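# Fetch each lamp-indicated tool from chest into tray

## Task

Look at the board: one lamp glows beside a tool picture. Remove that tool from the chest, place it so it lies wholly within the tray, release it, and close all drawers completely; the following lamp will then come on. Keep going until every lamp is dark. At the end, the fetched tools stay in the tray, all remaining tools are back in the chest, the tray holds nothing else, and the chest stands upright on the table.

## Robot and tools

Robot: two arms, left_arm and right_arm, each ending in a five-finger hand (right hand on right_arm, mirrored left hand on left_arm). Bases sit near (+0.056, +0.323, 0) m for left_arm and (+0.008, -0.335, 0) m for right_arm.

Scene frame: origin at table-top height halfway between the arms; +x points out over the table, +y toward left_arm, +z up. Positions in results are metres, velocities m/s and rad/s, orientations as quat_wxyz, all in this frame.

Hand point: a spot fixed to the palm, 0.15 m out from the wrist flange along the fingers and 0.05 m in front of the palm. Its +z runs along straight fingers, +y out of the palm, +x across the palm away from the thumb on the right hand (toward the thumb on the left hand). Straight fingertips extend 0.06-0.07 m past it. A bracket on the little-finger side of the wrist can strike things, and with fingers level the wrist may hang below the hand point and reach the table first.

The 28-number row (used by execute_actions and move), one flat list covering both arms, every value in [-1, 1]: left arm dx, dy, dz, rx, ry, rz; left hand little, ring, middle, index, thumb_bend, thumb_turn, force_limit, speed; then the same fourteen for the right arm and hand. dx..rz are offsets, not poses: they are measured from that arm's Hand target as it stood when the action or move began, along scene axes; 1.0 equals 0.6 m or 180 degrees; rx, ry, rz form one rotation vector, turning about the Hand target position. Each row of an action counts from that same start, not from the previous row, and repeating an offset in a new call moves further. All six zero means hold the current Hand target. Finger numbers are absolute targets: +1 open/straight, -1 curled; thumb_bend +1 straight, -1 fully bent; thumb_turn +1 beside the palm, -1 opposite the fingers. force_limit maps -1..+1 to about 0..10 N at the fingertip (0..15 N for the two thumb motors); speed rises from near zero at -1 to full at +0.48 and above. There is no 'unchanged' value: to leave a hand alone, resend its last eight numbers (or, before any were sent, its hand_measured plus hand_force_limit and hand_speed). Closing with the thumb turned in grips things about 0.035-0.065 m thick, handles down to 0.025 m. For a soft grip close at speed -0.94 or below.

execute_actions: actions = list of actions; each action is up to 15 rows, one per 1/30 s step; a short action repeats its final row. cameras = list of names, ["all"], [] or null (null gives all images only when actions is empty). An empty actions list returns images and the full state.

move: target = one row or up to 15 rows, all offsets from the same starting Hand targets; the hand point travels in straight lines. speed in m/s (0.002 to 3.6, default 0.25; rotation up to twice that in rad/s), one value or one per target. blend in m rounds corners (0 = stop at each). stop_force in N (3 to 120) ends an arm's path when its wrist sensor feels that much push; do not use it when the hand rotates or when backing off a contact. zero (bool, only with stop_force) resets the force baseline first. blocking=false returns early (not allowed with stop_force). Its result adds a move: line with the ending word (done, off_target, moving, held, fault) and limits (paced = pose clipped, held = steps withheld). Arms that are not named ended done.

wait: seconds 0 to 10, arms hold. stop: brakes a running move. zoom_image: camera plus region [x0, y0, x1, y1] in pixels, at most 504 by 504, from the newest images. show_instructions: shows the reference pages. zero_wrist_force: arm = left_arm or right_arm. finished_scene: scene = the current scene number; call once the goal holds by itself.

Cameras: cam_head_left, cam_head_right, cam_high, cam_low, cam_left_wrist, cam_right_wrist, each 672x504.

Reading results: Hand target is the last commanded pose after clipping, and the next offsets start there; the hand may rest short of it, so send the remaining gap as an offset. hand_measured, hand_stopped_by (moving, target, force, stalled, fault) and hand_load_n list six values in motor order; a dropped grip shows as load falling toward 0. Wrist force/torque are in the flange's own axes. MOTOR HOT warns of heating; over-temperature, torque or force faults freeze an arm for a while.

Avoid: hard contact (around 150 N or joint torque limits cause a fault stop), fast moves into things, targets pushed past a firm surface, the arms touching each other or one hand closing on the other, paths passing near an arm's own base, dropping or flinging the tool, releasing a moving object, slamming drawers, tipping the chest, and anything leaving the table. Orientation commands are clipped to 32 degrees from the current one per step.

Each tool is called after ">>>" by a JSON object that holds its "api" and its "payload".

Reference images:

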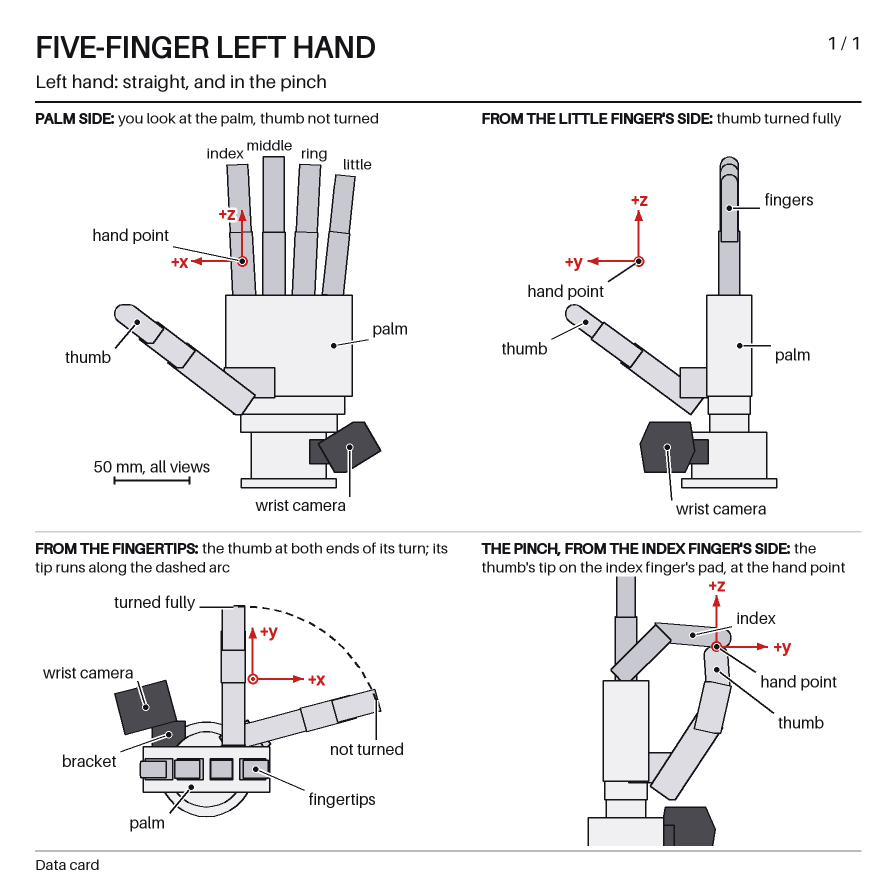

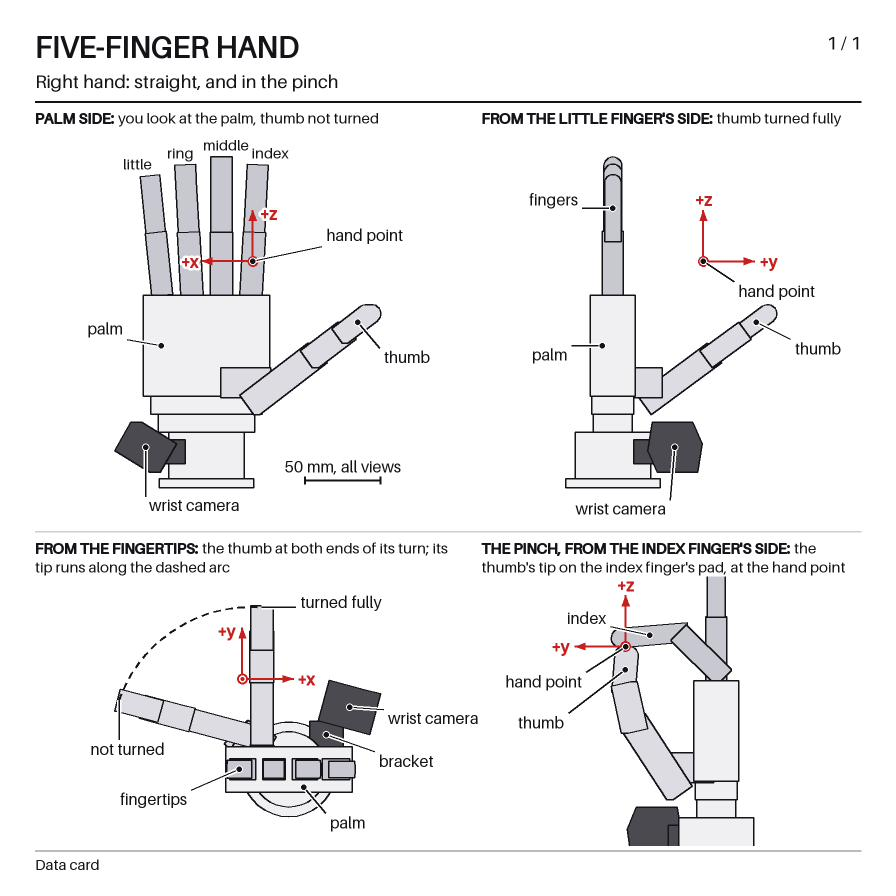

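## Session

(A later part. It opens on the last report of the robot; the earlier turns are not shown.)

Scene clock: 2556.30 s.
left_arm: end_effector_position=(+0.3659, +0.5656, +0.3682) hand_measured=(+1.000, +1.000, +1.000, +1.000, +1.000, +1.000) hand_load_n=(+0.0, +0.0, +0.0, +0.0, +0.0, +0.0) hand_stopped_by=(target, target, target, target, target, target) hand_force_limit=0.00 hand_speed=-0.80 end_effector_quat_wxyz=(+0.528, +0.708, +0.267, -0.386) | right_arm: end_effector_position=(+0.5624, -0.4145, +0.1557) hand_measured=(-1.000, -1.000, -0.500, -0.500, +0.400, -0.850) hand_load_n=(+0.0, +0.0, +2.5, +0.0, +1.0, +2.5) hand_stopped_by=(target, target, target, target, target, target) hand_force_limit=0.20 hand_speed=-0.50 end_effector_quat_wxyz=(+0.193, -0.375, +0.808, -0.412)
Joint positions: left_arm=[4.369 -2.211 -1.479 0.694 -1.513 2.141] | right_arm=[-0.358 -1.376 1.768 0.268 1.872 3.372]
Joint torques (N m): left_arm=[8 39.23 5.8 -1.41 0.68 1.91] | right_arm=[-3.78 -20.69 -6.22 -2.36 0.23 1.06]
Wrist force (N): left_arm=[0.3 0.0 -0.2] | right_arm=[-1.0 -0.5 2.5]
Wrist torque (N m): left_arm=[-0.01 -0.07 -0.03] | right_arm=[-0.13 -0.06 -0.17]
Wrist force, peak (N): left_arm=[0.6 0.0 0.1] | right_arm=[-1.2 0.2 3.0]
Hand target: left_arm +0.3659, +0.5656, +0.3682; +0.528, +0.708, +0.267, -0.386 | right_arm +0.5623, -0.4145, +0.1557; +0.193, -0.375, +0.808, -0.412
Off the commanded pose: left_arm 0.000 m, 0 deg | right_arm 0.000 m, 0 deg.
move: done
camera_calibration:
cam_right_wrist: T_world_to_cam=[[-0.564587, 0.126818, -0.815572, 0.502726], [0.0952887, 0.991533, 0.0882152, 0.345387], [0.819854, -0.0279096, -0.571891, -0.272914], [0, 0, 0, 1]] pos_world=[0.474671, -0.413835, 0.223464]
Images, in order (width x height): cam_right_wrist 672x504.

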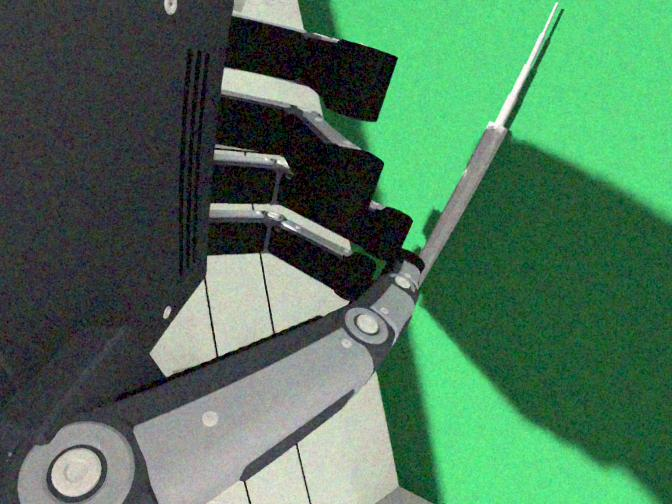

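>>> {"api": "move", "payload": {"target": [[0,0,0,0,0,0,1,1,1,1,1,1,0,-0.8,0,0,0,0,0,0,-1,-1,-0.1,-0.1,0.4,-0.85,0.2,-0.5],[0,0,0,0,0,0,1,1,1,1,1,1,0,-0.8,-0.0003,-0.0027,0.02,-0.0607,-0.0723,-0.011,-1,-1,-0.1,-0.1,0.2,-0.85,0.2,-0.5]], "speed": 0.08, "cameras": ["cam_right_wrist"]}}

>>> {"api": "zoom_image", "payload": {"camera": "cam_right_wrist", "region": [300, 60, 600, 360]}}

Scene clock: 2611.07 s.
left_arm: end_effector_position=(+0.3659, +0.5656, +0.3682) hand_measured=(+1.000, +1.000, +1.000, +1.000, +1.000, +1.000) hand_load_n=(+0.0, +0.0, +0.0, +0.0, +0.0, +0.0) hand_stopped_by=(target, target, target, target, target, target) hand_force_limit=0.00 hand_speed=-0.80 end_effector_quat_wxyz=(+0.528, +0.708, +0.267, -0.386) | right_arm: end_effector_position=(+0.5621, -0.4161, +0.1676) hand_measured=(-1.000, -1.000, -0.100, -0.100, +0.200, -0.850) hand_load_n=(+0.0, +0.0, +0.0, +0.0, +0.0, +0.0) hand_stopped_by=(target, target, target, target, target, target) hand_force_limit=0.20 hand_speed=-0.50 end_effector_quat_wxyz=(+0.240, -0.328, +0.744, -0.530)
Joint positions: left_arm=[4.369 -2.211 -1.479 0.694 -1.513 2.141] | right_arm=[-0.291 -1.476 1.974 -0.132 2.018 3.316]
Joint torques (N m): left_arm=[7.73 40.12 5.33 -1.51 0.69 1.76] | right_arm=[-8.3 -14.28 -26.71 -1.11 -1.71 2.22]
Wrist force (N): left_arm=[0.2 -0.2 0.0] | right_arm=[-1.3 -0.6 2.6]
Wrist torque (N m): left_arm=[-0.05 -0.05 -0.03] | right_arm=[-0.18 -0.04 -0.10]
Wrist force, peak (N): left_arm=[0.5 0.2 0.0] | right_arm=[-1.3 -0.9 2.7]
Hand target: left_arm +0.3659, +0.5656, +0.3682; +0.528, +0.708, +0.267, -0.386 | right_arm +0.5621, -0.4161, +0.1677; +0.240, -0.328, +0.744, -0.530
Off the commanded pose: left_arm 0.000 m, 0 deg | right_arm 0.000 m, 0 deg.
move: done
camera_calibration:
cam_right_wrist: T_world_to_cam=[[-0.363217, -0.0247322, -0.931376, 0.355654], [0.128426, 0.988777, -0.0763397, 0.353842], [0.922811, -0.147341, -0.355964, -0.409661], [0, 0, 0, 1]] pos_world=[0.461777, -0.401434, 0.212436]
Images, in order (width x height): cam_right_wrist 672x504.

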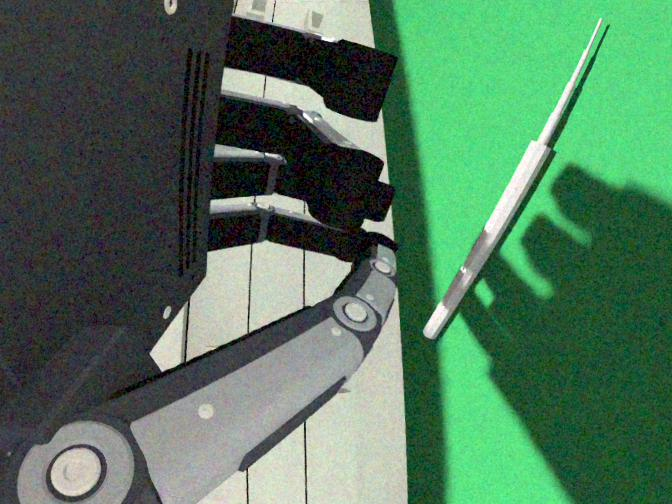

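Scaled by 1.680 from the camera's 672x504 image, which has a finer 960x720 frame.

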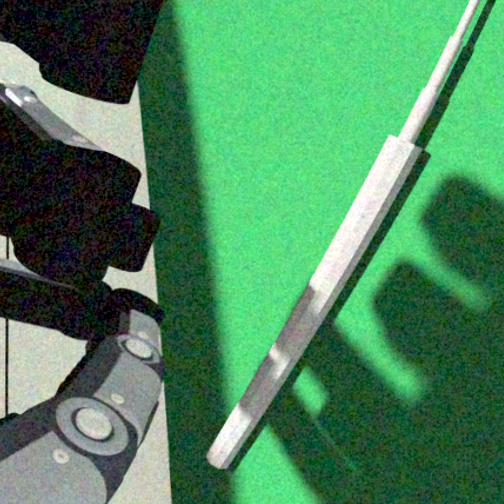

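>>> {"api": "move", "payload": {"target": [[0,0,0,0,0,0,1,1,1,1,1,1,0,-0.8,0,0,-0.08,0,0,-0.005,-1,-1,-0.1,-0.1,0.2,-0.85,0.2,-0.5],[0,0,0,0,0,0,1,1,1,1,1,1,0,-0.8,0,0,-0.12,0,0,-0.005,-1,-1,-0.1,-0.1,0.2,-0.85,0.2,-0.5]], "speed": [0.08,0.02], "stop_force": 3.5, "cameras": ["cam_right_wrist"]}}

>>> {"api": "zoom_image", "payload": {"camera": "cam_right_wrist", "region": [250, 60, 550, 360]}}

Scene clock: 2633.27 s.
left_arm: end_effector_position=(+0.3659, +0.5656, +0.3682) hand_measured=(+1.000, +1.000, +1.000, +1.000, +1.000, +1.000) hand_load_n=(+0.0, +0.0, +0.0, +0.0, +0.0, +0.0) hand_stopped_by=(target, target, target, target, target, target) hand_force_limit=0.00 hand_speed=-0.80 end_effector_quat_wxyz=(+0.528, +0.708, +0.267, -0.386) | right_arm: end_effector_position=(+0.5620, -0.4161, +0.1186) hand_measured=(-1.000, -1.000, -0.100, -0.100, +0.200, -0.850) hand_load_n=(+0.0, +0.0, +0.0, +0.0, -2.0, +0.0) hand_stopped_by=(target, target, target, target, target, target) hand_force_limit=0.20 hand_speed=-0.50 end_effector_quat_wxyz=(+0.236, -0.322, +0.747, -0.532)
Joint positions: left_arm=[4.369 -2.211 -1.479 0.694 -1.513 2.141] | right_arm=[-0.281 -1.401 2.036 -0.263 2.042 3.326]
Joint torques (N m): left_arm=[6.72 40.06 6.85 -1.53 0.52 1.84] | right_arm=[1.28 -26.05 -26.07 -1.51 -0.73 1.53]
Wrist force (N): left_arm=[0.2 0.1 -0.1] | right_arm=[-0.8 -3.6 0.4]
Wrist torque (N m): left_arm=[0.01 -0.05 -0.05] | right_arm=[-0.19 -0.07 -0.21]
Wrist force, peak (N): left_arm=[0.6 0.0 -0.1] | right_arm=[-0.8 -6.0 -1.5]
Hand target: left_arm +0.3659, +0.5656, +0.3682; +0.528, +0.708, +0.267, -0.386 | right_arm +0.5621, -0.4161, +0.1186; +0.236, -0.322, +0.747, -0.532 (not the last commanded pose)
Off the commanded pose: left_arm 0.000 m, 0 deg | right_arm 0.023 m, 0 deg.
move: contact (right_arm); path passed 1 of 2 targets
camera_calibration:
cam_right_wrist: T_world_to_cam=[[-0.363563, -0.0189478, -0.931377, 0.312532], [0.144152, 0.986606, -0.076341, 0.340294], [0.920349, -0.162014, -0.355962, -0.431865], [0, 0, 0, 1]] pos_world=[0.462038, -0.399783, 0.163336]
Images, in order (width x height): cam_right_wrist 672x504.

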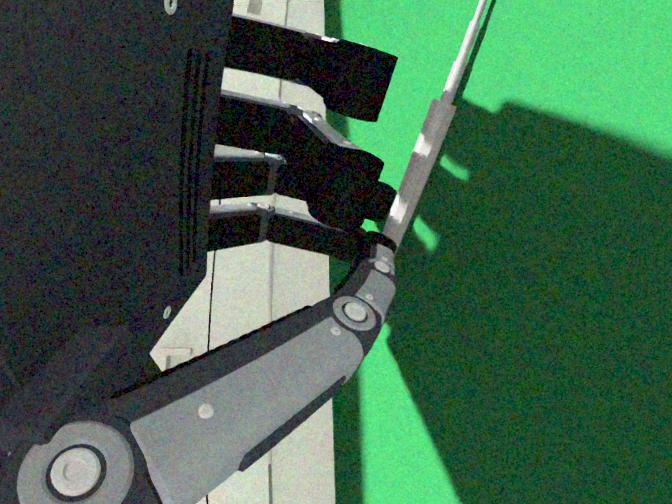

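Scaled by 1.680 from the camera's 672x504 image, which has a finer 960x720 frame.

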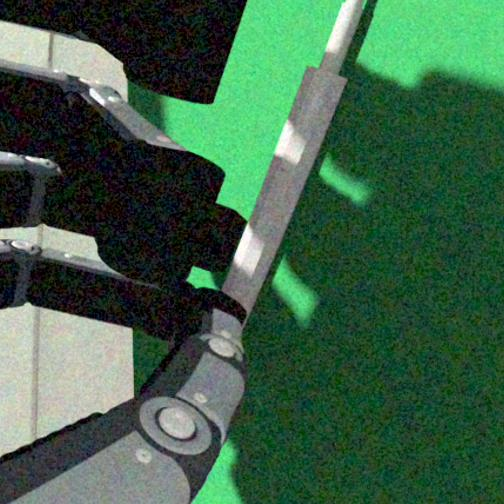

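>>> {"api": "move", "payload": {"target": [[0,0,0,0,0,0,1,1,1,1,1,1,0,-0.8,0,0,0.012,0,0,0,-1,-1,0.02,0.02,0.3,-0.85,0.2,-0.3],[0,0,0,0,0,0,1,1,1,1,1,1,0,-0.8,-0.005,0.0045,0.012,0,0,0,-1,-1,0.02,0.02,0.3,-0.85,0.2,-0.3]], "speed": 0.05}}

>>> {"api": "move", "payload": {"target": [0,0,0,0,0,0,1,1,1,1,1,1,0,-0.8,0,0,-0.035,0,0,0,-1,-1,0.02,0.02,0.3,-0.85,0.2,-0.3], "speed": 0.02, "stop_force": 3.5, "cameras": ["cam_right_wrist"]}}

>>> {"api": "zoom_image", "payload": {"camera": "cam_right_wrist", "region": [250, 60, 550, 360]}}

Scene clock: 2652.23 s.
left_arm: end_effector_position=(+0.3659, +0.5656, +0.3682) hand_measured=(+1.000, +1.000, +1.000, +1.000, +1.000, +1.000) hand_load_n=(+0.0, +0.0, +0.0, +0.0, +0.0, +0.0) hand_stopped_by=(target, target, target, target, target, target) hand_force_limit=0.00 hand_speed=-0.80 end_effector_quat_wxyz=(+0.528, +0.708, +0.267, -0.386) | right_arm: end_effector_position=(+0.5589, -0.4134, +0.1257) hand_measured=(-1.000, -1.000, +0.020, +0.020, +0.300, -0.850) hand_load_n=(+0.0, +0.0, +0.0, +0.5, +0.0, +0.0) hand_stopped_by=(target, target, target, target, target, target) hand_force_limit=0.20 hand_speed=-0.30 end_effector_quat_wxyz=(+0.236, -0.322, +0.747, -0.532)
Joint positions: left_arm=[4.369 -2.211 -1.479 0.694 -1.513 2.141] | right_arm=[-0.276 -1.418 2.034 -0.243 2.047 3.328]
Joint torques (N m): left_arm=[8.01 39.29 6.77 -1.48 0.62 1.57] | right_arm=[-7.71 -16.18 -25.68 -3.26 -1.3 -0.07]
Wrist force (N): left_arm=[0.2 -0.1 -0.3] | right_arm=[-0.9 -0.5 2.8]
Wrist torque (N m): left_arm=[-0.01 -0.07 -0.03] | right_arm=[-0.16 -0.11 -0.17]
Wrist force, peak (N): left_arm=[0.5 0.0 -0.2] | right_arm=[-0.8 -4.0 0.4]
Hand target: left_arm +0.3659, +0.5656, +0.3682; +0.528, +0.708, +0.267, -0.386 | right_arm +0.5591, -0.4134, +0.1258; +0.236, -0.322, +0.747, -0.532
Off the commanded pose: left_arm 0.000 m, 0 deg | right_arm 0.000 m, 0 deg.
move: done

Scene clock: 2653.87 s.
left_arm: end_effector_position=(+0.3659, +0.5656, +0.3682) hand_measured=(+1.000, +1.000, +1.000, +1.000, +1.000, +1.000) hand_load_n=(+0.0, +0.0, +0.0, +0.0, +0.0, +0.0) hand_stopped_by=(target, target, target, target, target, target) hand_force_limit=0.00 hand_speed=-0.80 end_effector_quat_wxyz=(+0.528, +0.708, +0.267, -0.386) | right_arm: end_effector_position=(+0.5591, -0.4134, +0.1170) hand_measured=(-1.000, -1.000, +0.020, +0.020, +0.300, -0.850) hand_load_n=(+0.0, +0.0, +0.5, +0.0, +0.0, +0.0) hand_stopped_by=(target, target, target, target, target, target) hand_force_limit=0.20 hand_speed=-0.30 end_effector_quat_wxyz=(+0.236, -0.322, +0.747, -0.532)
Joint positions: left_arm=[4.369 -2.211 -1.479 0.694 -1.513 2.141] | right_arm=[-0.276 -1.405 2.045 -0.268 2.047 3.328]
Joint torques (N m): left_arm=[6.73 38.99 5.63 -1.7 0.39 1.79] | right_arm=[-3.38 -28.81 -24.02 -1.75 -0.47 -1.44]
Wrist force (N): left_arm=[0.3 -0.1 0.2] | right_arm=[-1.7 -3.9 1.9]
Wrist torque (N m): left_arm=[-0.05 -0.05 -0.03] | right_arm=[-0.20 -0.07 -0.26]
Wrist force, peak (N): left_arm=[0.4 0.2 -0.1] | right_arm=[-0.1 -16.7 -5.0]
Hand target: left_arm +0.3659, +0.5656, +0.3682; +0.528, +0.708, +0.267, -0.386 | right_arm +0.5591, -0.4134, +0.1170; +0.236, -0.322, +0.747, -0.532 (not the last commanded pose)
Off the commanded pose: left_arm 0.000 m, 0 deg | right_arm 0.012 m, 0 deg.
move: contact (right_arm)
camera_calibration:
cam_right_wrist: T_world_to_cam=[[-0.363565, -0.0189484, -0.931376, 0.310003], [0.144242, 0.98659, -0.0763769, 0.337899], [0.920334, -0.162112, -0.355956, -0.429269], [0, 0, 0, 1]] pos_world=[0.459037, -0.397083, 0.161736]
Images, in order (width x height): cam_right_wrist 672x504.

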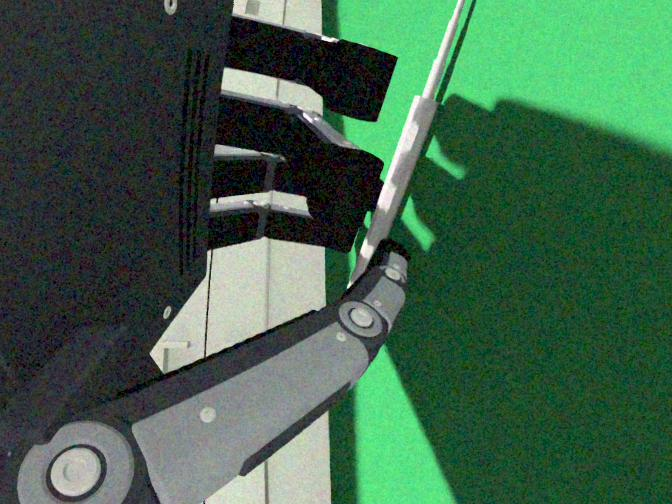

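Scaled by 1.680 from the camera's 672x504 image, which has a finer 960x720 frame.

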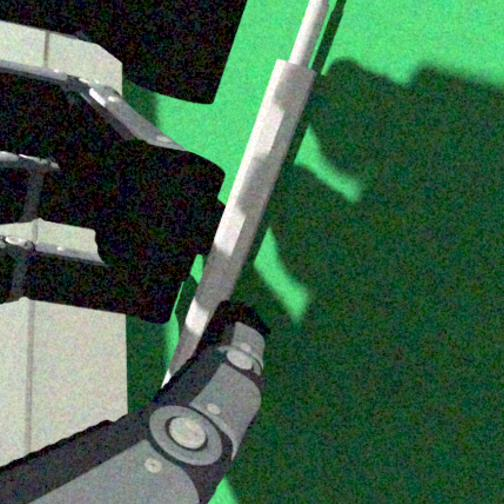

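>>> {"api": "move", "payload": {"target": [0,0,0,0,0,0,1,1,1,1,1,1,0,-0.8,0,0,0.008,0,0,0,-1,-1,-0.12,-0.12,0.3,-0.85,0.2,-0.5], "speed": 0.03}}

>>> {"api": "move", "payload": {"target": [0,0,0,0,0,0,1,1,1,1,1,1,0,-0.8,0,0,-0.035,0,0,0,-1,-1,-0.12,-0.12,0.3,-0.85,0.2,-0.5], "speed": 0.02, "stop_force": 3.5, "cameras": ["cam_right_wrist"]}}

>>> {"api": "zoom_image", "payload": {"camera": "cam_right_wrist", "region": [250, 60, 550, 360]}}

Scene clock: 2663.83 s.
left_arm: end_effector_position=(+0.3659, +0.5656, +0.3682) hand_measured=(+1.000, +1.000, +1.000, +1.000, +1.000, +1.000) hand_load_n=(+0.0, +0.0, +0.0, +0.0, +0.0, +0.0) hand_stopped_by=(target, target, target, target, target, target) hand_force_limit=0.00 hand_speed=-0.80 end_effector_quat_wxyz=(+0.528, +0.708, +0.267, -0.386) | right_arm: end_effector_position=(+0.5591, -0.4134, +0.1219) hand_measured=(-1.000, -1.000, -0.120, -0.120, +0.300, -0.850) hand_load_n=(+0.0, +0.0, +0.0, +0.0, +0.0, +0.0) hand_stopped_by=(target, target, target, target, target, target) hand_force_limit=0.20 hand_speed=-0.50 end_effector_quat_wxyz=(+0.236, -0.322, +0.747, -0.532)
Joint positions: left_arm=[4.369 -2.211 -1.479 0.694 -1.513 2.141] | right_arm=[-0.276 -1.412 2.038 -0.254 2.047 3.328]
Joint torques (N m): left_arm=[7.25 38.6 6.46 -1.61 0.88 1.7] | right_arm=[3.76 -18.56 -19.92 -0.04 0.67 -0.65]
Wrist force (N): left_arm=[0.4 0.2 -0.1] | right_arm=[-0.9 -0.8 2.6]
Wrist torque (N m): left_arm=[0.02 -0.09 -0.03] | right_arm=[-0.21 -0.10 -0.18]
Wrist force, peak (N): left_arm=[0.6 0.3 0.2] | right_arm=[-1.5 -4.2 1.9]
Hand target: left_arm +0.3659, +0.5656, +0.3682; +0.528, +0.708, +0.267, -0.386 | right_arm +0.5591, -0.4134, +0.1218; +0.236, -0.322, +0.747, -0.532
Off the commanded pose: left_arm 0.000 m, 0 deg | right_arm 0.000 m, 0 deg.
move: done

Scene clock: 2665.23 s.
left_arm: end_effector_position=(+0.3659, +0.5656, +0.3682) hand_measured=(+1.000, +1.000, +1.000, +1.000, +1.000, +1.000) hand_load_n=(+0.0, +0.0, +0.0, +0.0, +0.0, +0.0) hand_stopped_by=(target, target, target, target, target, target) hand_force_limit=0.00 hand_speed=-0.80 end_effector_quat_wxyz=(+0.528, +0.708, +0.267, -0.386) | right_arm: end_effector_position=(+0.5591, -0.4134, +0.1170) hand_measured=(-1.000, -1.000, -0.120, -0.120, +0.300, -0.850) hand_load_n=(+0.0, +0.0, +0.0, +0.0, +0.0, +0.0) hand_stopped_by=(target, target, target, target, target, target) hand_force_limit=0.20 hand_speed=-0.50 end_effector_quat_wxyz=(+0.236, -0.322, +0.747, -0.532)
Joint positions: left_arm=[4.369 -2.211 -1.479 0.694 -1.513 2.141] | right_arm=[-0.276 -1.405 2.045 -0.268 2.047 3.328]
Joint torques (N m): left_arm=[7.38 40.16 5.69 -1.68 0.5 1.91] | right_arm=[3.07 -26.32 -25.04 -1.58 -1.59 -0.05]
Wrist force (N): left_arm=[0.3 -0.1 -0.2] | right_arm=[-1.2 -5.4 1.3]
Wrist torque (N m): left_arm=[-0.03 -0.08 -0.02] | right_arm=[-0.29 -0.09 -0.27]
Wrist force, peak (N): left_arm=[0.4 0.3 -0.2] | right_arm=[1.3 -18.8 -4.1]
Hand target: left_arm +0.3659, +0.5656, +0.3682; +0.528, +0.708, +0.267, -0.386 | right_arm +0.5591, -0.4134, +0.1170; +0.236, -0.322, +0.747, -0.532 (not the last commanded pose)
Off the commanded pose: left_arm 0.000 m, 0 deg | right_arm 0.016 m, 0 deg.
move: contact (right_arm)
camera_calibration:
cam_right_wrist: T_world_to_cam=[[-0.363445, -0.0189706, -0.931422, 0.309947], [0.144235, 0.986592, -0.0763753, 0.337902], [0.920382, -0.162102, -0.355836, -0.429306], [0, 0, 0, 1]] pos_world=[0.459037, -0.397083, 0.161736]
Images, in order (width x height): cam_right_wrist 672x504.

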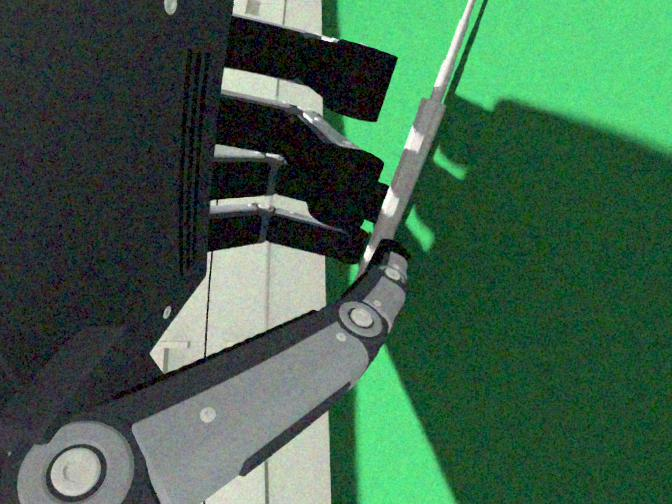

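Scaled by 1.680 from the camera's 672x504 image, which has a finer 960x720 frame.

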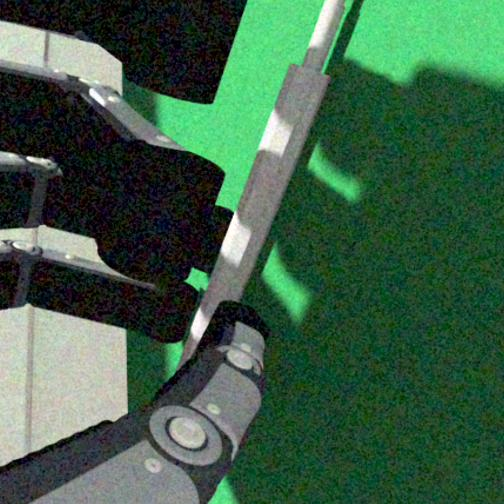

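>>> {"api": "move", "payload": {"target": [0,0,0,0,0,0,1,1,1,1,1,1,0,-0.8,-0.001,0.0009,0.015,0,0,0,-1,-1,-0.12,-0.08,0.2,-0.85,0.2,-0.5], "speed": 0.03}}

>>> {"api": "move", "payload": {"target": [0,0,0,0,0,0,1,1,1,1,1,1,0,-0.8,0,0,-0.045,0,0,0,-1,-1,-0.12,-0.08,0.2,-0.85,0.2,-0.5], "speed": 0.015, "stop_force": 3.5, "cameras": ["cam_right_wrist"]}}

>>> {"api": "zoom_image", "payload": {"camera": "cam_right_wrist", "region": [250, 60, 550, 360]}}

Scene clock: 2687.20 s.
left_arm: end_effector_position=(+0.3659, +0.5656, +0.3682) hand_measured=(+1.000, +1.000, +1.000, +1.000, +1.000, +1.000) hand_load_n=(+0.0, +0.0, +0.0, +0.0, +0.0, +0.0) hand_stopped_by=(target, target, target, target, target, target) hand_force_limit=0.00 hand_speed=-0.80 end_effector_quat_wxyz=(+0.528, +0.708, +0.267, -0.386) | right_arm: end_effector_position=(+0.5585, -0.4129, +0.1262) hand_measured=(-1.000, -1.000, -0.120, -0.080, +0.200, -0.850) hand_load_n=(+0.0, +0.0, +0.0, +0.0, +0.0, +0.0) hand_stopped_by=(target, target, target, target, target, target) hand_force_limit=0.20 hand_speed=-0.50 end_effector_quat_wxyz=(+0.236, -0.322, +0.747, -0.532)
Joint positions: left_arm=[4.369 -2.211 -1.479 0.694 -1.513 2.141] | right_arm=[-0.275 -1.42 2.034 -0.243 2.048 3.329]
Joint torques (N m): left_arm=[7.02 38.65 6.5 -1.6 0.54 1.9] | right_arm=[5.93 -16.75 -12.99 -1.83 1.56 2.15]
Wrist force (N): left_arm=[0.2 -0.1 -0.2] | right_arm=[-1.1 -1.5 2.8]
Wrist torque (N m): left_arm=[-0.02 -0.07 -0.03] | right_arm=[-0.31 -0.08 -0.22]
Wrist force, peak (N): left_arm=[0.6 0.0 -0.3] | right_arm=[-1.3 -5.4 1.6]
Hand target: left_arm +0.3659, +0.5656, +0.3682; +0.528, +0.708, +0.267, -0.386 | right_arm +0.5585, -0.4129, +0.1260; +0.236, -0.322, +0.747, -0.532
Off the commanded pose: left_arm 0.000 m, 0 deg | right_arm 0.000 m, 0 deg.
move: done

Scene clock: 2688.83 s.
left_arm: end_effector_position=(+0.3659, +0.5656, +0.3682) hand_measured=(+1.000, +1.000, +1.000, +1.000, +1.000, +1.000) hand_load_n=(+0.0, +0.0, +0.0, +0.0, +0.0, +0.0) hand_stopped_by=(target, target, target, target, target, target) hand_force_limit=0.00 hand_speed=-0.80 end_effector_quat_wxyz=(+0.528, +0.708, +0.267, -0.386) | right_arm: end_effector_position=(+0.5585, -0.4129, +0.1171) hand_measured=(-1.000, -1.000, -0.120, -0.080, +0.200, -0.850) hand_load_n=(+0.0, +0.0, -0.5, -0.5, +0.0, +0.0) hand_stopped_by=(target, target, target, target, target, target) hand_force_limit=0.20 hand_speed=-0.50 end_effector_quat_wxyz=(+0.236, -0.322, +0.747, -0.532)
Joint positions: left_arm=[4.369 -2.211 -1.479 0.694 -1.513 2.141] | right_arm=[-0.275 -1.406 2.046 -0.268 2.048 3.329]
Joint torques (N m): left_arm=[8.2 38.54 8.43 -1.73 0.83 1.77] | right_arm=[3.13 -28.17 -25.72 -0.56 0.56 2.22]
Wrist force (N): left_arm=[0.2 0.3 0.0] | right_arm=[-1.1 -3.4 1.9]
Wrist torque (N m): left_arm=[0.03 -0.07 -0.05] | right_arm=[-0.27 -0.08 -0.24]
Wrist force, peak (N): left_arm=[0.4 0.3 0.1] | right_arm=[0.4 -12.5 -1.6]
Hand target: left_arm +0.3659, +0.5656, +0.3682; +0.528, +0.708, +0.267, -0.386 | right_arm +0.5585, -0.4129, +0.1172; +0.236, -0.322, +0.747, -0.532 (not the last commanded pose)
Off the commanded pose: left_arm 0.000 m, 0 deg | right_arm 0.018 m, 0 deg.
move: contact (right_arm)
camera_calibration:
cam_right_wrist: T_world_to_cam=[[-0.363445, -0.0189706, -0.931422, 0.309925], [0.144235, 0.986592, -0.0763753, 0.337511], [0.920382, -0.162102, -0.355836, -0.428602], [0, 0, 0, 1]] pos_world=[0.458437, -0.396583, 0.161936]
Images, in order (width x height): cam_right_wrist 672x504.

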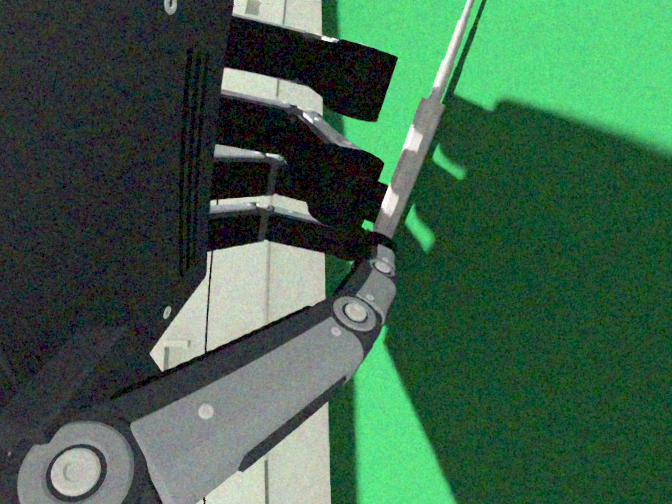

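Scaled by 1.680 from the camera's 672x504 image, which has a finer 960x720 frame.

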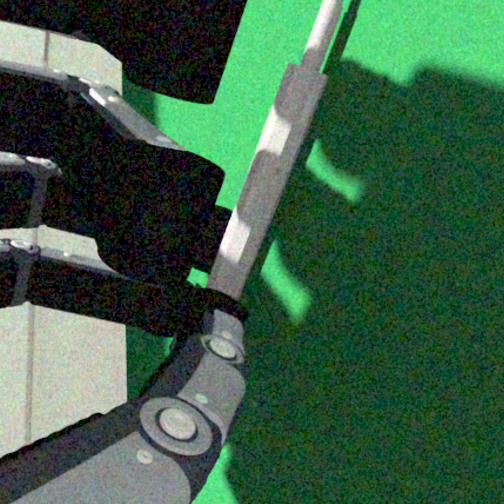

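>>> {"api": "move", "payload": {"target": [0,0,0,0,0,0,1,1,1,1,1,1,0,-0.8,0,0,0.005,0,0,0,-1,-1,-0.12,-0.08,0.2,-0.85,0.2,-0.5], "speed": 0.03}}

>>> {"api": "zero_wrist_force", "payload": {"arm": "right_arm"}}

>>> {"api": "move", "payload": {"target": [0,0,0,0,0,0,1,1,1,1,1,1,0,-0.8,0,0,-0.0125,0,0,0,-1,-1,-0.12,-0.08,0.2,-0.85,0.2,-0.5], "speed": 0.01, "stop_force": 6}}

Scene clock: 2712.03 s.
left_arm: end_effector_position=(+0.3659, +0.5656, +0.3682) hand_measured=(+1.000, +1.000, +1.000, +1.000, +1.000, +1.000) hand_load_n=(+0.0, +0.0, +0.0, +0.5, +0.0, +0.0) hand_stopped_by=(target, target, target, target, target, target) hand_force_limit=0.00 hand_speed=-0.80 end_effector_quat_wxyz=(+0.528, +0.708, +0.267, -0.386) | right_arm: end_effector_position=(+0.5585, -0.4129, +0.1202) hand_measured=(-1.000, -1.000, -0.120, -0.080, +0.200, -0.850) hand_load_n=(+0.0, +0.0, +0.0, +0.0, +0.0, +0.0) hand_stopped_by=(target, target, target, target, target, target) hand_force_limit=0.20 hand_speed=-0.50 end_effector_quat_wxyz=(+0.236, -0.322, +0.747, -0.532)
Joint positions: left_arm=[4.369 -2.211 -1.479 0.694 -1.513 2.141] | right_arm=[-0.275 -1.411 2.042 -0.26 2.048 3.329]
Joint torques (N m): left_arm=[7.82 40.53 6.56 -1.81 0.95 1.78] | right_arm=[3.15 -23.5 -22.5 0.48 0.49 2.03]
Wrist force (N): left_arm=[0.4 -0.1 0.1] | right_arm=[-0.8 -1.2 3.0]
Wrist torque (N m): left_arm=[-0.04 -0.08 -0.03] | right_arm=[-0.28 -0.12 -0.19]
Wrist force, peak (N): left_arm=[0.5 0.1 -0.2] | right_arm=[-1.0 -3.6 2.1]
Hand target: left_arm +0.3659, +0.5656, +0.3682; +0.528, +0.708, +0.267, -0.386 | right_arm +0.5585, -0.4129, +0.1202; +0.236, -0.322, +0.747, -0.532
Off the commanded pose: left_arm 0.000 m, 0 deg | right_arm 0.000 m, 0 deg.
move: done

Wrist force sensor zeroed.

Scene clock: 2713.40 s.
left_arm: end_effector_position=(+0.3659, +0.5656, +0.3682) hand_measured=(+1.000, +1.000, +1.000, +1.000, +1.000, +1.000) hand_load_n=(+0.0, +0.0, +0.0, +0.0, +0.0, +0.0) hand_stopped_by=(target, target, target, target, target, target) hand_force_limit=0.00 hand_speed=-0.80 end_effector_quat_wxyz=(+0.528, +0.708, +0.267, -0.386) | right_arm: end_effector_position=(+0.5585, -0.4129, +0.1170) hand_measured=(-1.000, -1.000, -0.120, -0.080, +0.200, -0.850) hand_load_n=(+0.0, +0.0, -0.5, +0.0, +0.0, +0.0) hand_stopped_by=(target, target, target, target, target, target) hand_force_limit=0.20 hand_speed=-0.50 end_effector_quat_wxyz=(+0.236, -0.322, +0.747, -0.532)
Joint positions: left_arm=[4.369 -2.211 -1.479 0.694 -1.513 2.141] | right_arm=[-0.275 -1.406 2.046 -0.269 2.048 3.329]
Joint torques (N m): left_arm=[7 40.2 6.29 -1.66 0.83 1.91] | right_arm=[3.6 -26.13 -25.26 2.98 0.68 2.04]
Wrist force (N, zeroed by zero_wrist_force on right_arm): left_arm=[0.5 0.2 0.1] | right_arm=[0.5 -4.7 -1.9]
Wrist torque (N m, zeroed by zero_wrist_force on right_arm): left_arm=[-0.01 -0.09 -0.03] | right_arm=[0.05 0.08 -0.13]
Wrist force, peak (N, zeroed by zero_wrist_force on right_arm): left_arm=[0.5 0.2 0.0] | right_arm=[1.7 -11.1 -4.2]
Hand target: left_arm +0.3659, +0.5656, +0.3682; +0.528, +0.708, +0.267, -0.386 | right_arm +0.5585, -0.4129, +0.1170; +0.236, -0.322, +0.747, -0.532 (not the last commanded pose)
Off the commanded pose: left_arm 0.000 m, 0 deg | right_arm 0.004 m, 0 deg.
move: contact (right_arm)

>>> {"api": "move", "payload": {"target": [[0,0,0,0,0,0,1,1,1,1,1,1,0,-0.8,0,0,0.02,0,0,0,-1,-1,-0.12,-0.08,0.2,-0.85,0.2,-0.5],[0,0,0,0,0,0,1,1,1,1,1,1,0,-0.8,0.009,-0.008,0.085,0.0238,0.1069,0,-1,-1,-0.17,-0.1,0.4,-0.85,0.2,-0.5]], "speed": 0.08, "cameras": ["cam_right_wrist"]}}

>>> {"api": "zoom_image", "payload": {"camera": "cam_right_wrist", "region": [300, 0, 600, 350]}}

Scene clock: 2762.87 s.
left_arm: end_effector_position=(+0.3659, +0.5656, +0.3682) hand_measured=(+1.000, +1.000, +1.000, +1.000, +1.000, +1.000) hand_load_n=(+0.0, +0.0, +0.0, +0.0, +0.0, +0.0) hand_stopped_by=(target, target, target, target, target, target) hand_force_limit=0.00 hand_speed=-0.80 end_effector_quat_wxyz=(+0.528, +0.708, +0.267, -0.386) | right_arm: end_effector_position=(+0.5639, -0.4177, +0.1680) hand_measured=(-1.000, -1.000, -0.170, -0.100, +0.400, -0.850) hand_load_n=(+0.0, +0.0, +0.0, +0.0, +0.0, +0.0) hand_stopped_by=(target, target, target, target, target, target) hand_force_limit=0.20 hand_speed=-0.50 end_effector_quat_wxyz=(+0.120, -0.398, +0.795, -0.443)
Joint positions: left_arm=[4.369 -2.211 -1.479 0.694 -1.513 2.141] | right_arm=[-0.28 -1.314 1.657 0.368 2.047 3.318]
Joint torques (N m): left_arm=[7.37 38.27 6.56 -1.81 0.73 2.03] | right_arm=[4.63 -35.57 -6.4 2.24 0.79 2]
Wrist force (N, zeroed by zero_wrist_force on right_arm): left_arm=[0.2 0.1 0.1] | right_arm=[0.5 -0.1 -0.4]
Wrist torque (N m, zeroed by zero_wrist_force on right_arm): left_arm=[-0.02 -0.05 -0.04] | right_arm=[0.01 -0.03 0.14]
Wrist force, peak (N, zeroed by zero_wrist_force on right_arm): left_arm=[0.6 0.0 0.0] | right_arm=[0.4 -5.1 -2.2]
Hand target: left_arm +0.3659, +0.5656, +0.3682; +0.528, +0.708, +0.267, -0.386 | right_arm +0.5639, -0.4177, +0.1680; +0.120, -0.398, +0.795, -0.443
Off the commanded pose: left_arm 0.000 m, 0 deg | right_arm 0.000 m, 0 deg.
move: done
camera_calibration:
cam_right_wrist: T_world_to_cam=[[-0.649975, 0.0448415, -0.758632, 0.518289], [0.123328, 0.991249, -0.0470733, 0.354195], [0.749882, -0.124157, -0.649817, -0.254912], [0, 0, 0, 1]] pos_world=[0.484346, -0.405985, 0.244217]
Images, in order (width x height): cam_right_wrist 672x504.

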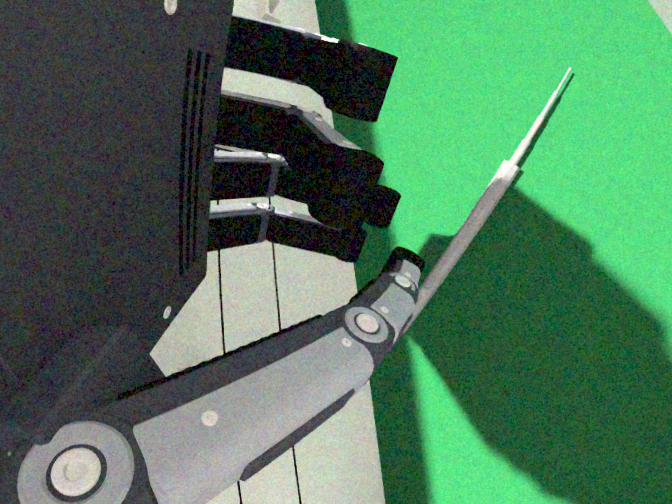

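Scaled by 1.440 from the camera's 672x504 image, which has a finer 960x720 frame.

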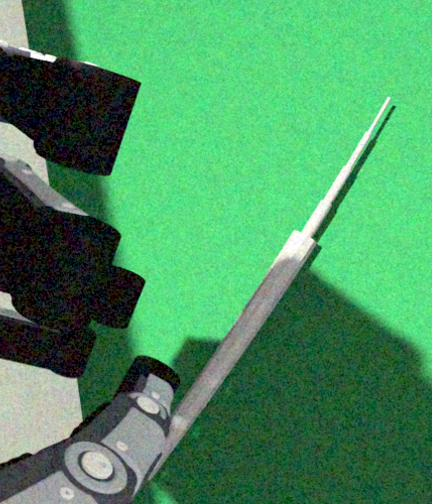

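>>> {"api": "move", "payload": {"target": [[0,0,0,0,0,0,1,1,1,1,1,1,0,-0.8,0.0037,-0.0033,-0.06,0,0,0,-1,-1,-0.17,-0.1,0.4,-0.85,0.2,-0.5],[0,0,0,0,0,0,1,1,1,1,1,1,0,-0.8,0.0037,-0.0033,-0.11,0,0,0,-1,-1,-0.17,-0.1,0.4,-0.85,0.2,-0.5]], "speed": [0.08,0.015], "stop_force": 3.5, "cameras": ["cam_right_wrist"]}}

>>> {"api": "zoom_image", "payload": {"camera": "cam_right_wrist", "region": [250, 60, 550, 360]}}

Scene clock: 2779.80 s.
left_arm: end_effector_position=(+0.3659, +0.5656, +0.3682) hand_measured=(+1.000, +1.000, +1.000, +1.000, +1.000, +1.000) hand_load_n=(+0.0, +0.0, +0.0, +0.0, +0.0, +0.0) hand_stopped_by=(target, target, target, target, target, target) hand_force_limit=0.00 hand_speed=-0.80 end_effector_quat_wxyz=(+0.528, +0.708, +0.267, -0.386) | right_arm: end_effector_position=(+0.5662, -0.4197, +0.1160) hand_measured=(-1.000, -1.000, -0.170, -0.100, +0.400, -0.850) hand_load_n=(+0.0, +0.0, +0.0, -1.0, +0.0, +0.0) hand_stopped_by=(target, target, target, target, target, target) hand_force_limit=0.20 hand_speed=-0.50 end_effector_quat_wxyz=(+0.120, -0.398, +0.795, -0.443)
Joint positions: left_arm=[4.369 -2.211 -1.479 0.694 -1.513 2.141] | right_arm=[-0.283 -1.261 1.731 0.24 2.045 3.315]
Joint torques (N m): left_arm=[7.01 38.26 5.94 -1.62 0.87 1.66] | right_arm=[2.77 -36.37 -27.09 2.16 0.93 0.88]
Wrist force (N, zeroed by zero_wrist_force on right_arm): left_arm=[0.1 0.1 0.0] | right_arm=[0.9 -2.2 -2.1]
Wrist torque (N m, zeroed by zero_wrist_force on right_arm): left_arm=[-0.01 -0.04 -0.04] | right_arm=[0.03 0.04 0.13]
Wrist force, peak (N, zeroed by zero_wrist_force on right_arm): left_arm=[0.5 -0.2 -0.1] | right_arm=[2.5 -7.1 -4.7]
Hand target: left_arm +0.3659, +0.5656, +0.3682; +0.528, +0.708, +0.267, -0.386 | right_arm +0.5662, -0.4197, +0.1161; +0.120, -0.398, +0.795, -0.443 (not the last commanded pose)
Off the commanded pose: left_arm 0.000 m, 0 deg | right_arm 0.014 m, 0 deg.
move: contact (right_arm); path passed 1 of 2 targets
camera_calibration:
cam_right_wrist: T_world_to_cam=[[-0.649983, 0.0447765, -0.758628, 0.480473], [0.123285, 0.991252, -0.0471226, 0.353383], [0.749882, -0.124157, -0.649817, -0.290598], [0, 0, 0, 1]] pos_world=[0.486647, -0.407885, 0.192317]
Images, in order (width x height): cam_right_wrist 672x504.

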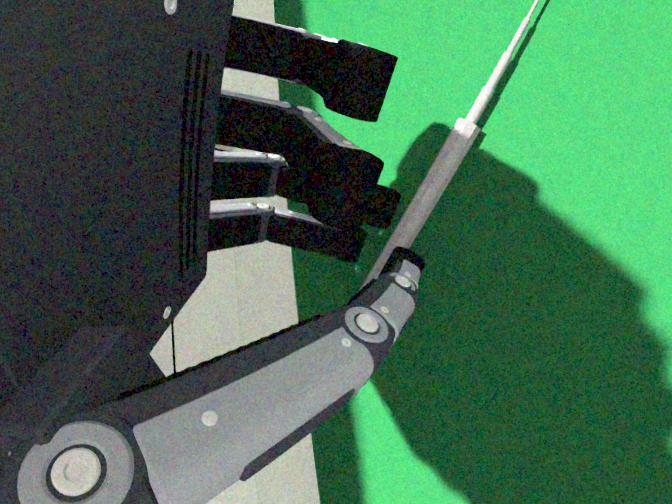

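Scaled by 1.680 from the camera's 672x504 image, which has a finer 960x720 frame.

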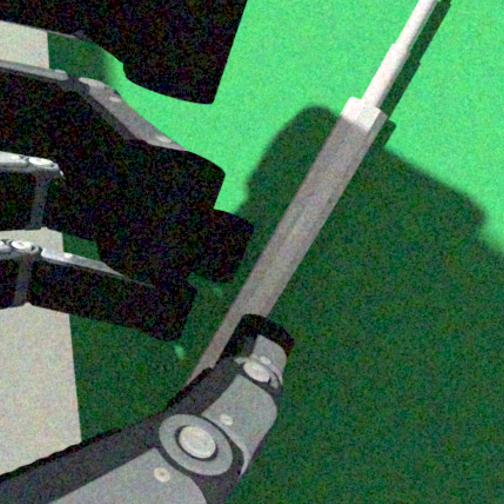

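>>> {"api": "move", "payload": {"target": [0,0,0,0,0,0,1,1,1,1,1,1,0,-0.8,0,0,0.005,0,0,0,-1,-1,-0.22,-0.2,0.4,-0.85,0.2,-0.6], "speed": 0.03}}

>>> {"api": "move", "payload": {"target": [0,0,0,0,0,0,1,1,1,1,1,1,0,-0.8,0,0,-0.02,0,0,0,-1,-1,-0.22,-0.2,0.4,-0.85,0.2,-0.6], "speed": 0.012, "stop_force": 3.5, "cameras": ["cam_right_wrist"]}}

>>> {"api": "zoom_image", "payload": {"camera": "cam_right_wrist", "region": [250, 60, 550, 360]}}

Scene clock: 2789.40 s.
left_arm: end_effector_position=(+0.3659, +0.5656, +0.3682) hand_measured=(+1.000, +1.000, +1.000, +1.000, +1.000, +1.000) hand_load_n=(+0.0, +0.0, -0.5, +0.0, +0.0, +0.0) hand_stopped_by=(target, target, target, target, target, target) hand_force_limit=0.00 hand_speed=-0.80 end_effector_quat_wxyz=(+0.528, +0.708, +0.267, -0.386) | right_arm: end_effector_position=(+0.5662, -0.4197, +0.1191) hand_measured=(-1.000, -1.000, -0.220, -0.200, +0.400, -0.850) hand_load_n=(+0.0, +0.0, +0.0, +0.0, +0.0, +0.0) hand_stopped_by=(target, target, target, target, target, target) hand_force_limit=0.20 hand_speed=-0.60 end_effector_quat_wxyz=(+0.120, -0.398, +0.795, -0.443)
Joint positions: left_arm=[4.369 -2.211 -1.479 0.694 -1.513 2.141] | right_arm=[-0.283 -1.264 1.726 0.248 2.045 3.315]
Joint torques (N m): left_arm=[7.23 38.23 6.64 -1.66 0.96 1.98] | right_arm=[-0.25 -34.11 -23.08 1.97 0.62 1.24]
Wrist force (N, zeroed by zero_wrist_force on right_arm): left_arm=[0.1 0.1 0.1] | right_arm=[0.1 0.0 -0.5]
Wrist torque (N m, zeroed by zero_wrist_force on right_arm): left_arm=[-0.01 -0.04 -0.05] | right_arm=[0.01 0.04 0.13]
Wrist force, peak (N, zeroed by zero_wrist_force on right_arm): left_arm=[0.4 0.4 -0.2] | right_arm=[1.2 -2.2 -2.5]
Hand target: left_arm +0.3659, +0.5656, +0.3682; +0.528, +0.708, +0.267, -0.386 | right_arm +0.5662, -0.4197, +0.1191; +0.120, -0.398, +0.795, -0.443
Off the commanded pose: left_arm 0.000 m, 0 deg | right_arm 0.000 m, 0 deg.
move: done

Scene clock: 2790.93 s.
left_arm: end_effector_position=(+0.3659, +0.5656, +0.3682) hand_measured=(+1.000, +1.000, +1.000, +1.000, +1.000, +1.000) hand_load_n=(+0.0, +0.0, +0.0, +0.0, +0.0, +0.0) hand_stopped_by=(target, target, target, target, target, target) hand_force_limit=0.00 hand_speed=-0.80 end_effector_quat_wxyz=(+0.528, +0.708, +0.267, -0.386) | right_arm: end_effector_position=(+0.5662, -0.4197, +0.1134) hand_measured=(-1.000, -1.000, -0.220, -0.200, +0.400, -0.850) hand_load_n=(+0.0, +0.0, -0.5, -1.0, +0.0, +0.0) hand_stopped_by=(target, target, target, target, target, target) hand_force_limit=0.20 hand_speed=-0.60 end_effector_quat_wxyz=(+0.120, -0.398, +0.795, -0.443)
Joint positions: left_arm=[4.369 -2.211 -1.479 0.694 -1.513 2.141] | right_arm=[-0.283 -1.258 1.734 0.234 2.045 3.315]
Joint torques (N m): left_arm=[7.19 38.1 6.73 -1.69 1.09 1.91] | right_arm=[-0.48 -35.59 -26.03 3.28 0.86 1.6]
Wrist force (N, zeroed by zero_wrist_force on right_arm): left_arm=[0.2 0.0 0.0] | right_arm=[1.4 -3.0 -2.8]
Wrist torque (N m, zeroed by zero_wrist_force on right_arm): left_arm=[-0.01 -0.05 -0.04] | right_arm=[-0.03 0.03 0.11]
Wrist force, peak (N, zeroed by zero_wrist_force on right_arm): left_arm=[0.2 0.1 -0.4] | right_arm=[3.0 -7.3 -5.4]
Hand target: left_arm +0.3659, +0.5656, +0.3682; +0.528, +0.708, +0.267, -0.386 | right_arm +0.5662, -0.4197, +0.1134; +0.120, -0.398, +0.795, -0.443 (not the last commanded pose)
Off the commanded pose: left_arm 0.000 m, 0 deg | right_arm 0.006 m, 0 deg.
move: contact (right_arm)
camera_calibration:
cam_right_wrist: T_world_to_cam=[[-0.649983, 0.0447765, -0.758628, 0.478425], [0.123285, 0.991252, -0.0471226, 0.353256], [0.749882, -0.124157, -0.649817, -0.292352], [0, 0, 0, 1]] pos_world=[0.486647, -0.407885, 0.189617]
Images, in order (width x height): cam_right_wrist 672x504.

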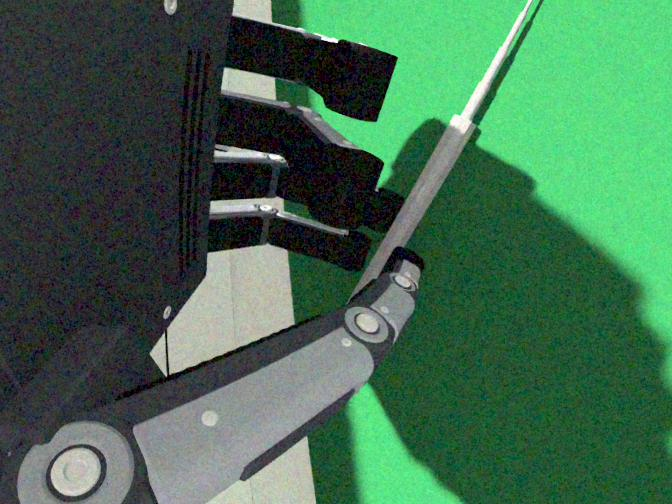

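Scaled by 1.680 from the camera's 672x504 image, which has a finer 960x720 frame.

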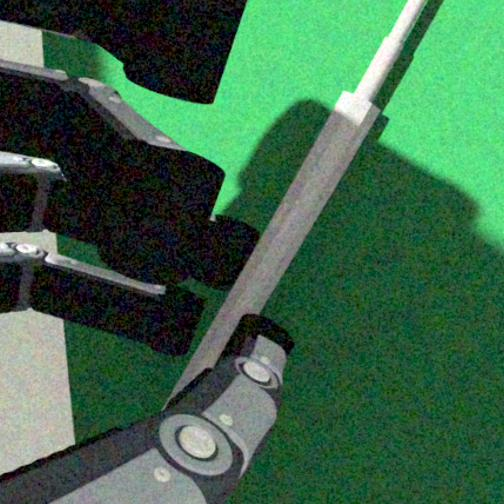

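>>> {"api": "move", "payload": {"target": [0,0,0,0,0,0,1,1,1,1,1,1,0,-0.8,0,0,0.0015,0,0,0,-1,-1,-0.6,-0.6,0.4,-0.85,-0.3,-0.88], "speed": 0.03}}

>>> {"api": "wait", "payload": {"seconds": 0.3, "cameras": ["cam_right_wrist"]}}

>>> {"api": "zoom_image", "payload": {"camera": "cam_right_wrist", "region": [250, 60, 550, 360]}}

Scene clock: 2799.83 s.
left_arm: end_effector_position=(+0.3659, +0.5656, +0.3682) hand_measured=(+1.000, +1.000, +1.000, +1.000, +1.000, +1.000) hand_load_n=(+0.0, +0.0, +0.0, +0.0, +0.0, +0.5) hand_stopped_by=(target, target, target, target, target, target) hand_force_limit=0.00 hand_speed=-0.80 end_effector_quat_wxyz=(+0.528, +0.708, +0.267, -0.386) | right_arm: end_effector_position=(+0.5662, -0.4197, +0.1143) hand_measured=(-1.000, -1.000, -0.274, -0.320, +0.402, -0.850) hand_load_n=(+0.0, +0.0, +3.0, +4.0, +9.5, +0.0) hand_stopped_by=(target, target, force, force, target, target) hand_force_limit=-0.30 hand_speed=-0.88 end_effector_quat_wxyz=(+0.120, -0.398, +0.795, -0.443)
Joint positions: left_arm=[4.369 -2.211 -1.479 0.694 -1.513 2.141] | right_arm=[-0.283 -1.259 1.733 0.236 2.045 3.315]
Joint torques (N m): left_arm=[6.55 37.85 6.66 -1.7 0.94 1.44] | right_arm=[-1.71 -35.11 -25.2 2.99 0.65 1.35]
Wrist force (N, zeroed by zero_wrist_force on right_arm): left_arm=[0.4 0.0 -0.1] | right_arm=[0.3 0.0 -0.2]
Wrist torque (N m, zeroed by zero_wrist_force on right_arm): left_arm=[-0.02 -0.08 -0.02] | right_arm=[0.02 0.00 0.14]
Wrist force, peak (N, zeroed by zero_wrist_force on right_arm): left_arm=[0.8 0.0 0.0] | right_arm=[1.6 -2.9 -3.0]
Hand target: left_arm +0.3659, +0.5656, +0.3682; +0.528, +0.708, +0.267, -0.386 | right_arm +0.5662, -0.4197, +0.1143; +0.120, -0.398, +0.795, -0.443
Off the commanded pose: left_arm 0.000 m, 0 deg | right_arm 0.000 m, 0 deg.
move: done

Scene clock: 2800.13 s.
left_arm: end_effector_position=(+0.3659, +0.5656, +0.3682) hand_measured=(+1.000, +1.000, +1.000, +1.000, +1.000, +1.000) hand_load_n=(+0.0, +0.0, +0.0, +0.0, +0.0, +0.0) hand_stopped_by=(target, target, target, target, target, target) hand_force_limit=0.00 hand_speed=-0.80 end_effector_quat_wxyz=(+0.528, +0.708, +0.267, -0.386) | right_arm: end_effector_position=(+0.5662, -0.4197, +0.1143) hand_measured=(-1.000, -1.000, -0.274, -0.320, +0.402, -0.850) hand_load_n=(+0.0, +0.0, +3.0, +3.5, +9.5, +0.0) hand_stopped_by=(target, target, force, force, target, target) hand_force_limit=-0.30 hand_speed=-0.88 end_effector_quat_wxyz=(+0.120, -0.398, +0.795, -0.443)
Joint positions: left_arm=[4.369 -2.211 -1.479 0.694 -1.513 2.141] | right_arm=[-0.283 -1.259 1.733 0.236 2.045 3.315]
Joint torques (N m): left_arm=[6.91 37.53 7.36 -1.84 1.09 1.77] | right_arm=[0.01 -35.82 -23.88 2.07 0.65 1.37]
Wrist force (N, zeroed by zero_wrist_force on right_arm): left_arm=[0.4 0.0 0.1] | right_arm=[0.0 0.0 -0.1]
Wrist torque (N m, zeroed by zero_wrist_force on right_arm): left_arm=[-0.03 -0.08 -0.02] | right_arm=[0.02 0.04 0.12]
Wrist force, peak (N, zeroed by zero_wrist_force on right_arm): left_arm=[0.4 0.0 -0.1] | right_arm=[0.0 0.3 -0.5]
Hand target: left_arm +0.3659, +0.5656, +0.3682; +0.528, +0.708, +0.267, -0.386 | right_arm +0.5662, -0.4197, +0.1143; +0.120, -0.398, +0.795, -0.443
Off the commanded pose: left_arm 0.000 m, 0 deg | right_arm 0.000 m, 0 deg.
wait: 0.30 s; at rest by 0.17 s
camera_calibration:
cam_right_wrist: T_world_to_cam=[[-0.649983, 0.0447765, -0.758628, 0.479108], [0.123285, 0.991252, -0.0471226, 0.353298], [0.749882, -0.124157, -0.649817, -0.291767], [0, 0, 0, 1]] pos_world=[0.486647, -0.407885, 0.190517]
Images, in order (width x height): cam_right_wrist 672x504.

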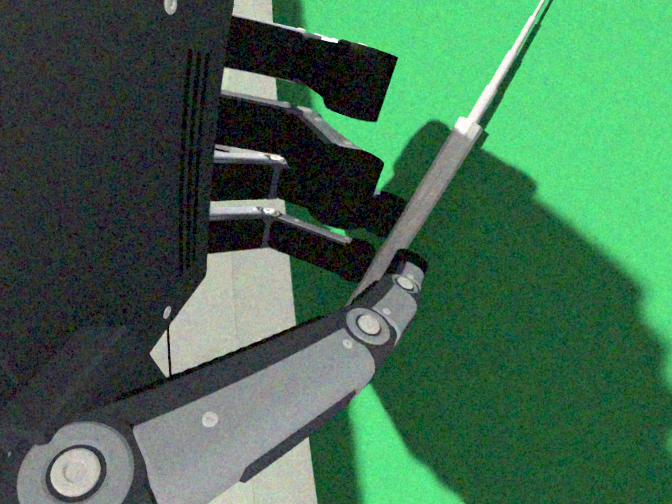

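Scaled by 1.680 from the camera's 672x504 image, which has a finer 960x720 frame.

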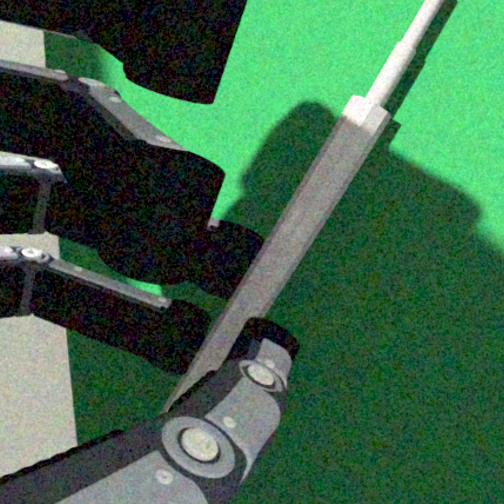

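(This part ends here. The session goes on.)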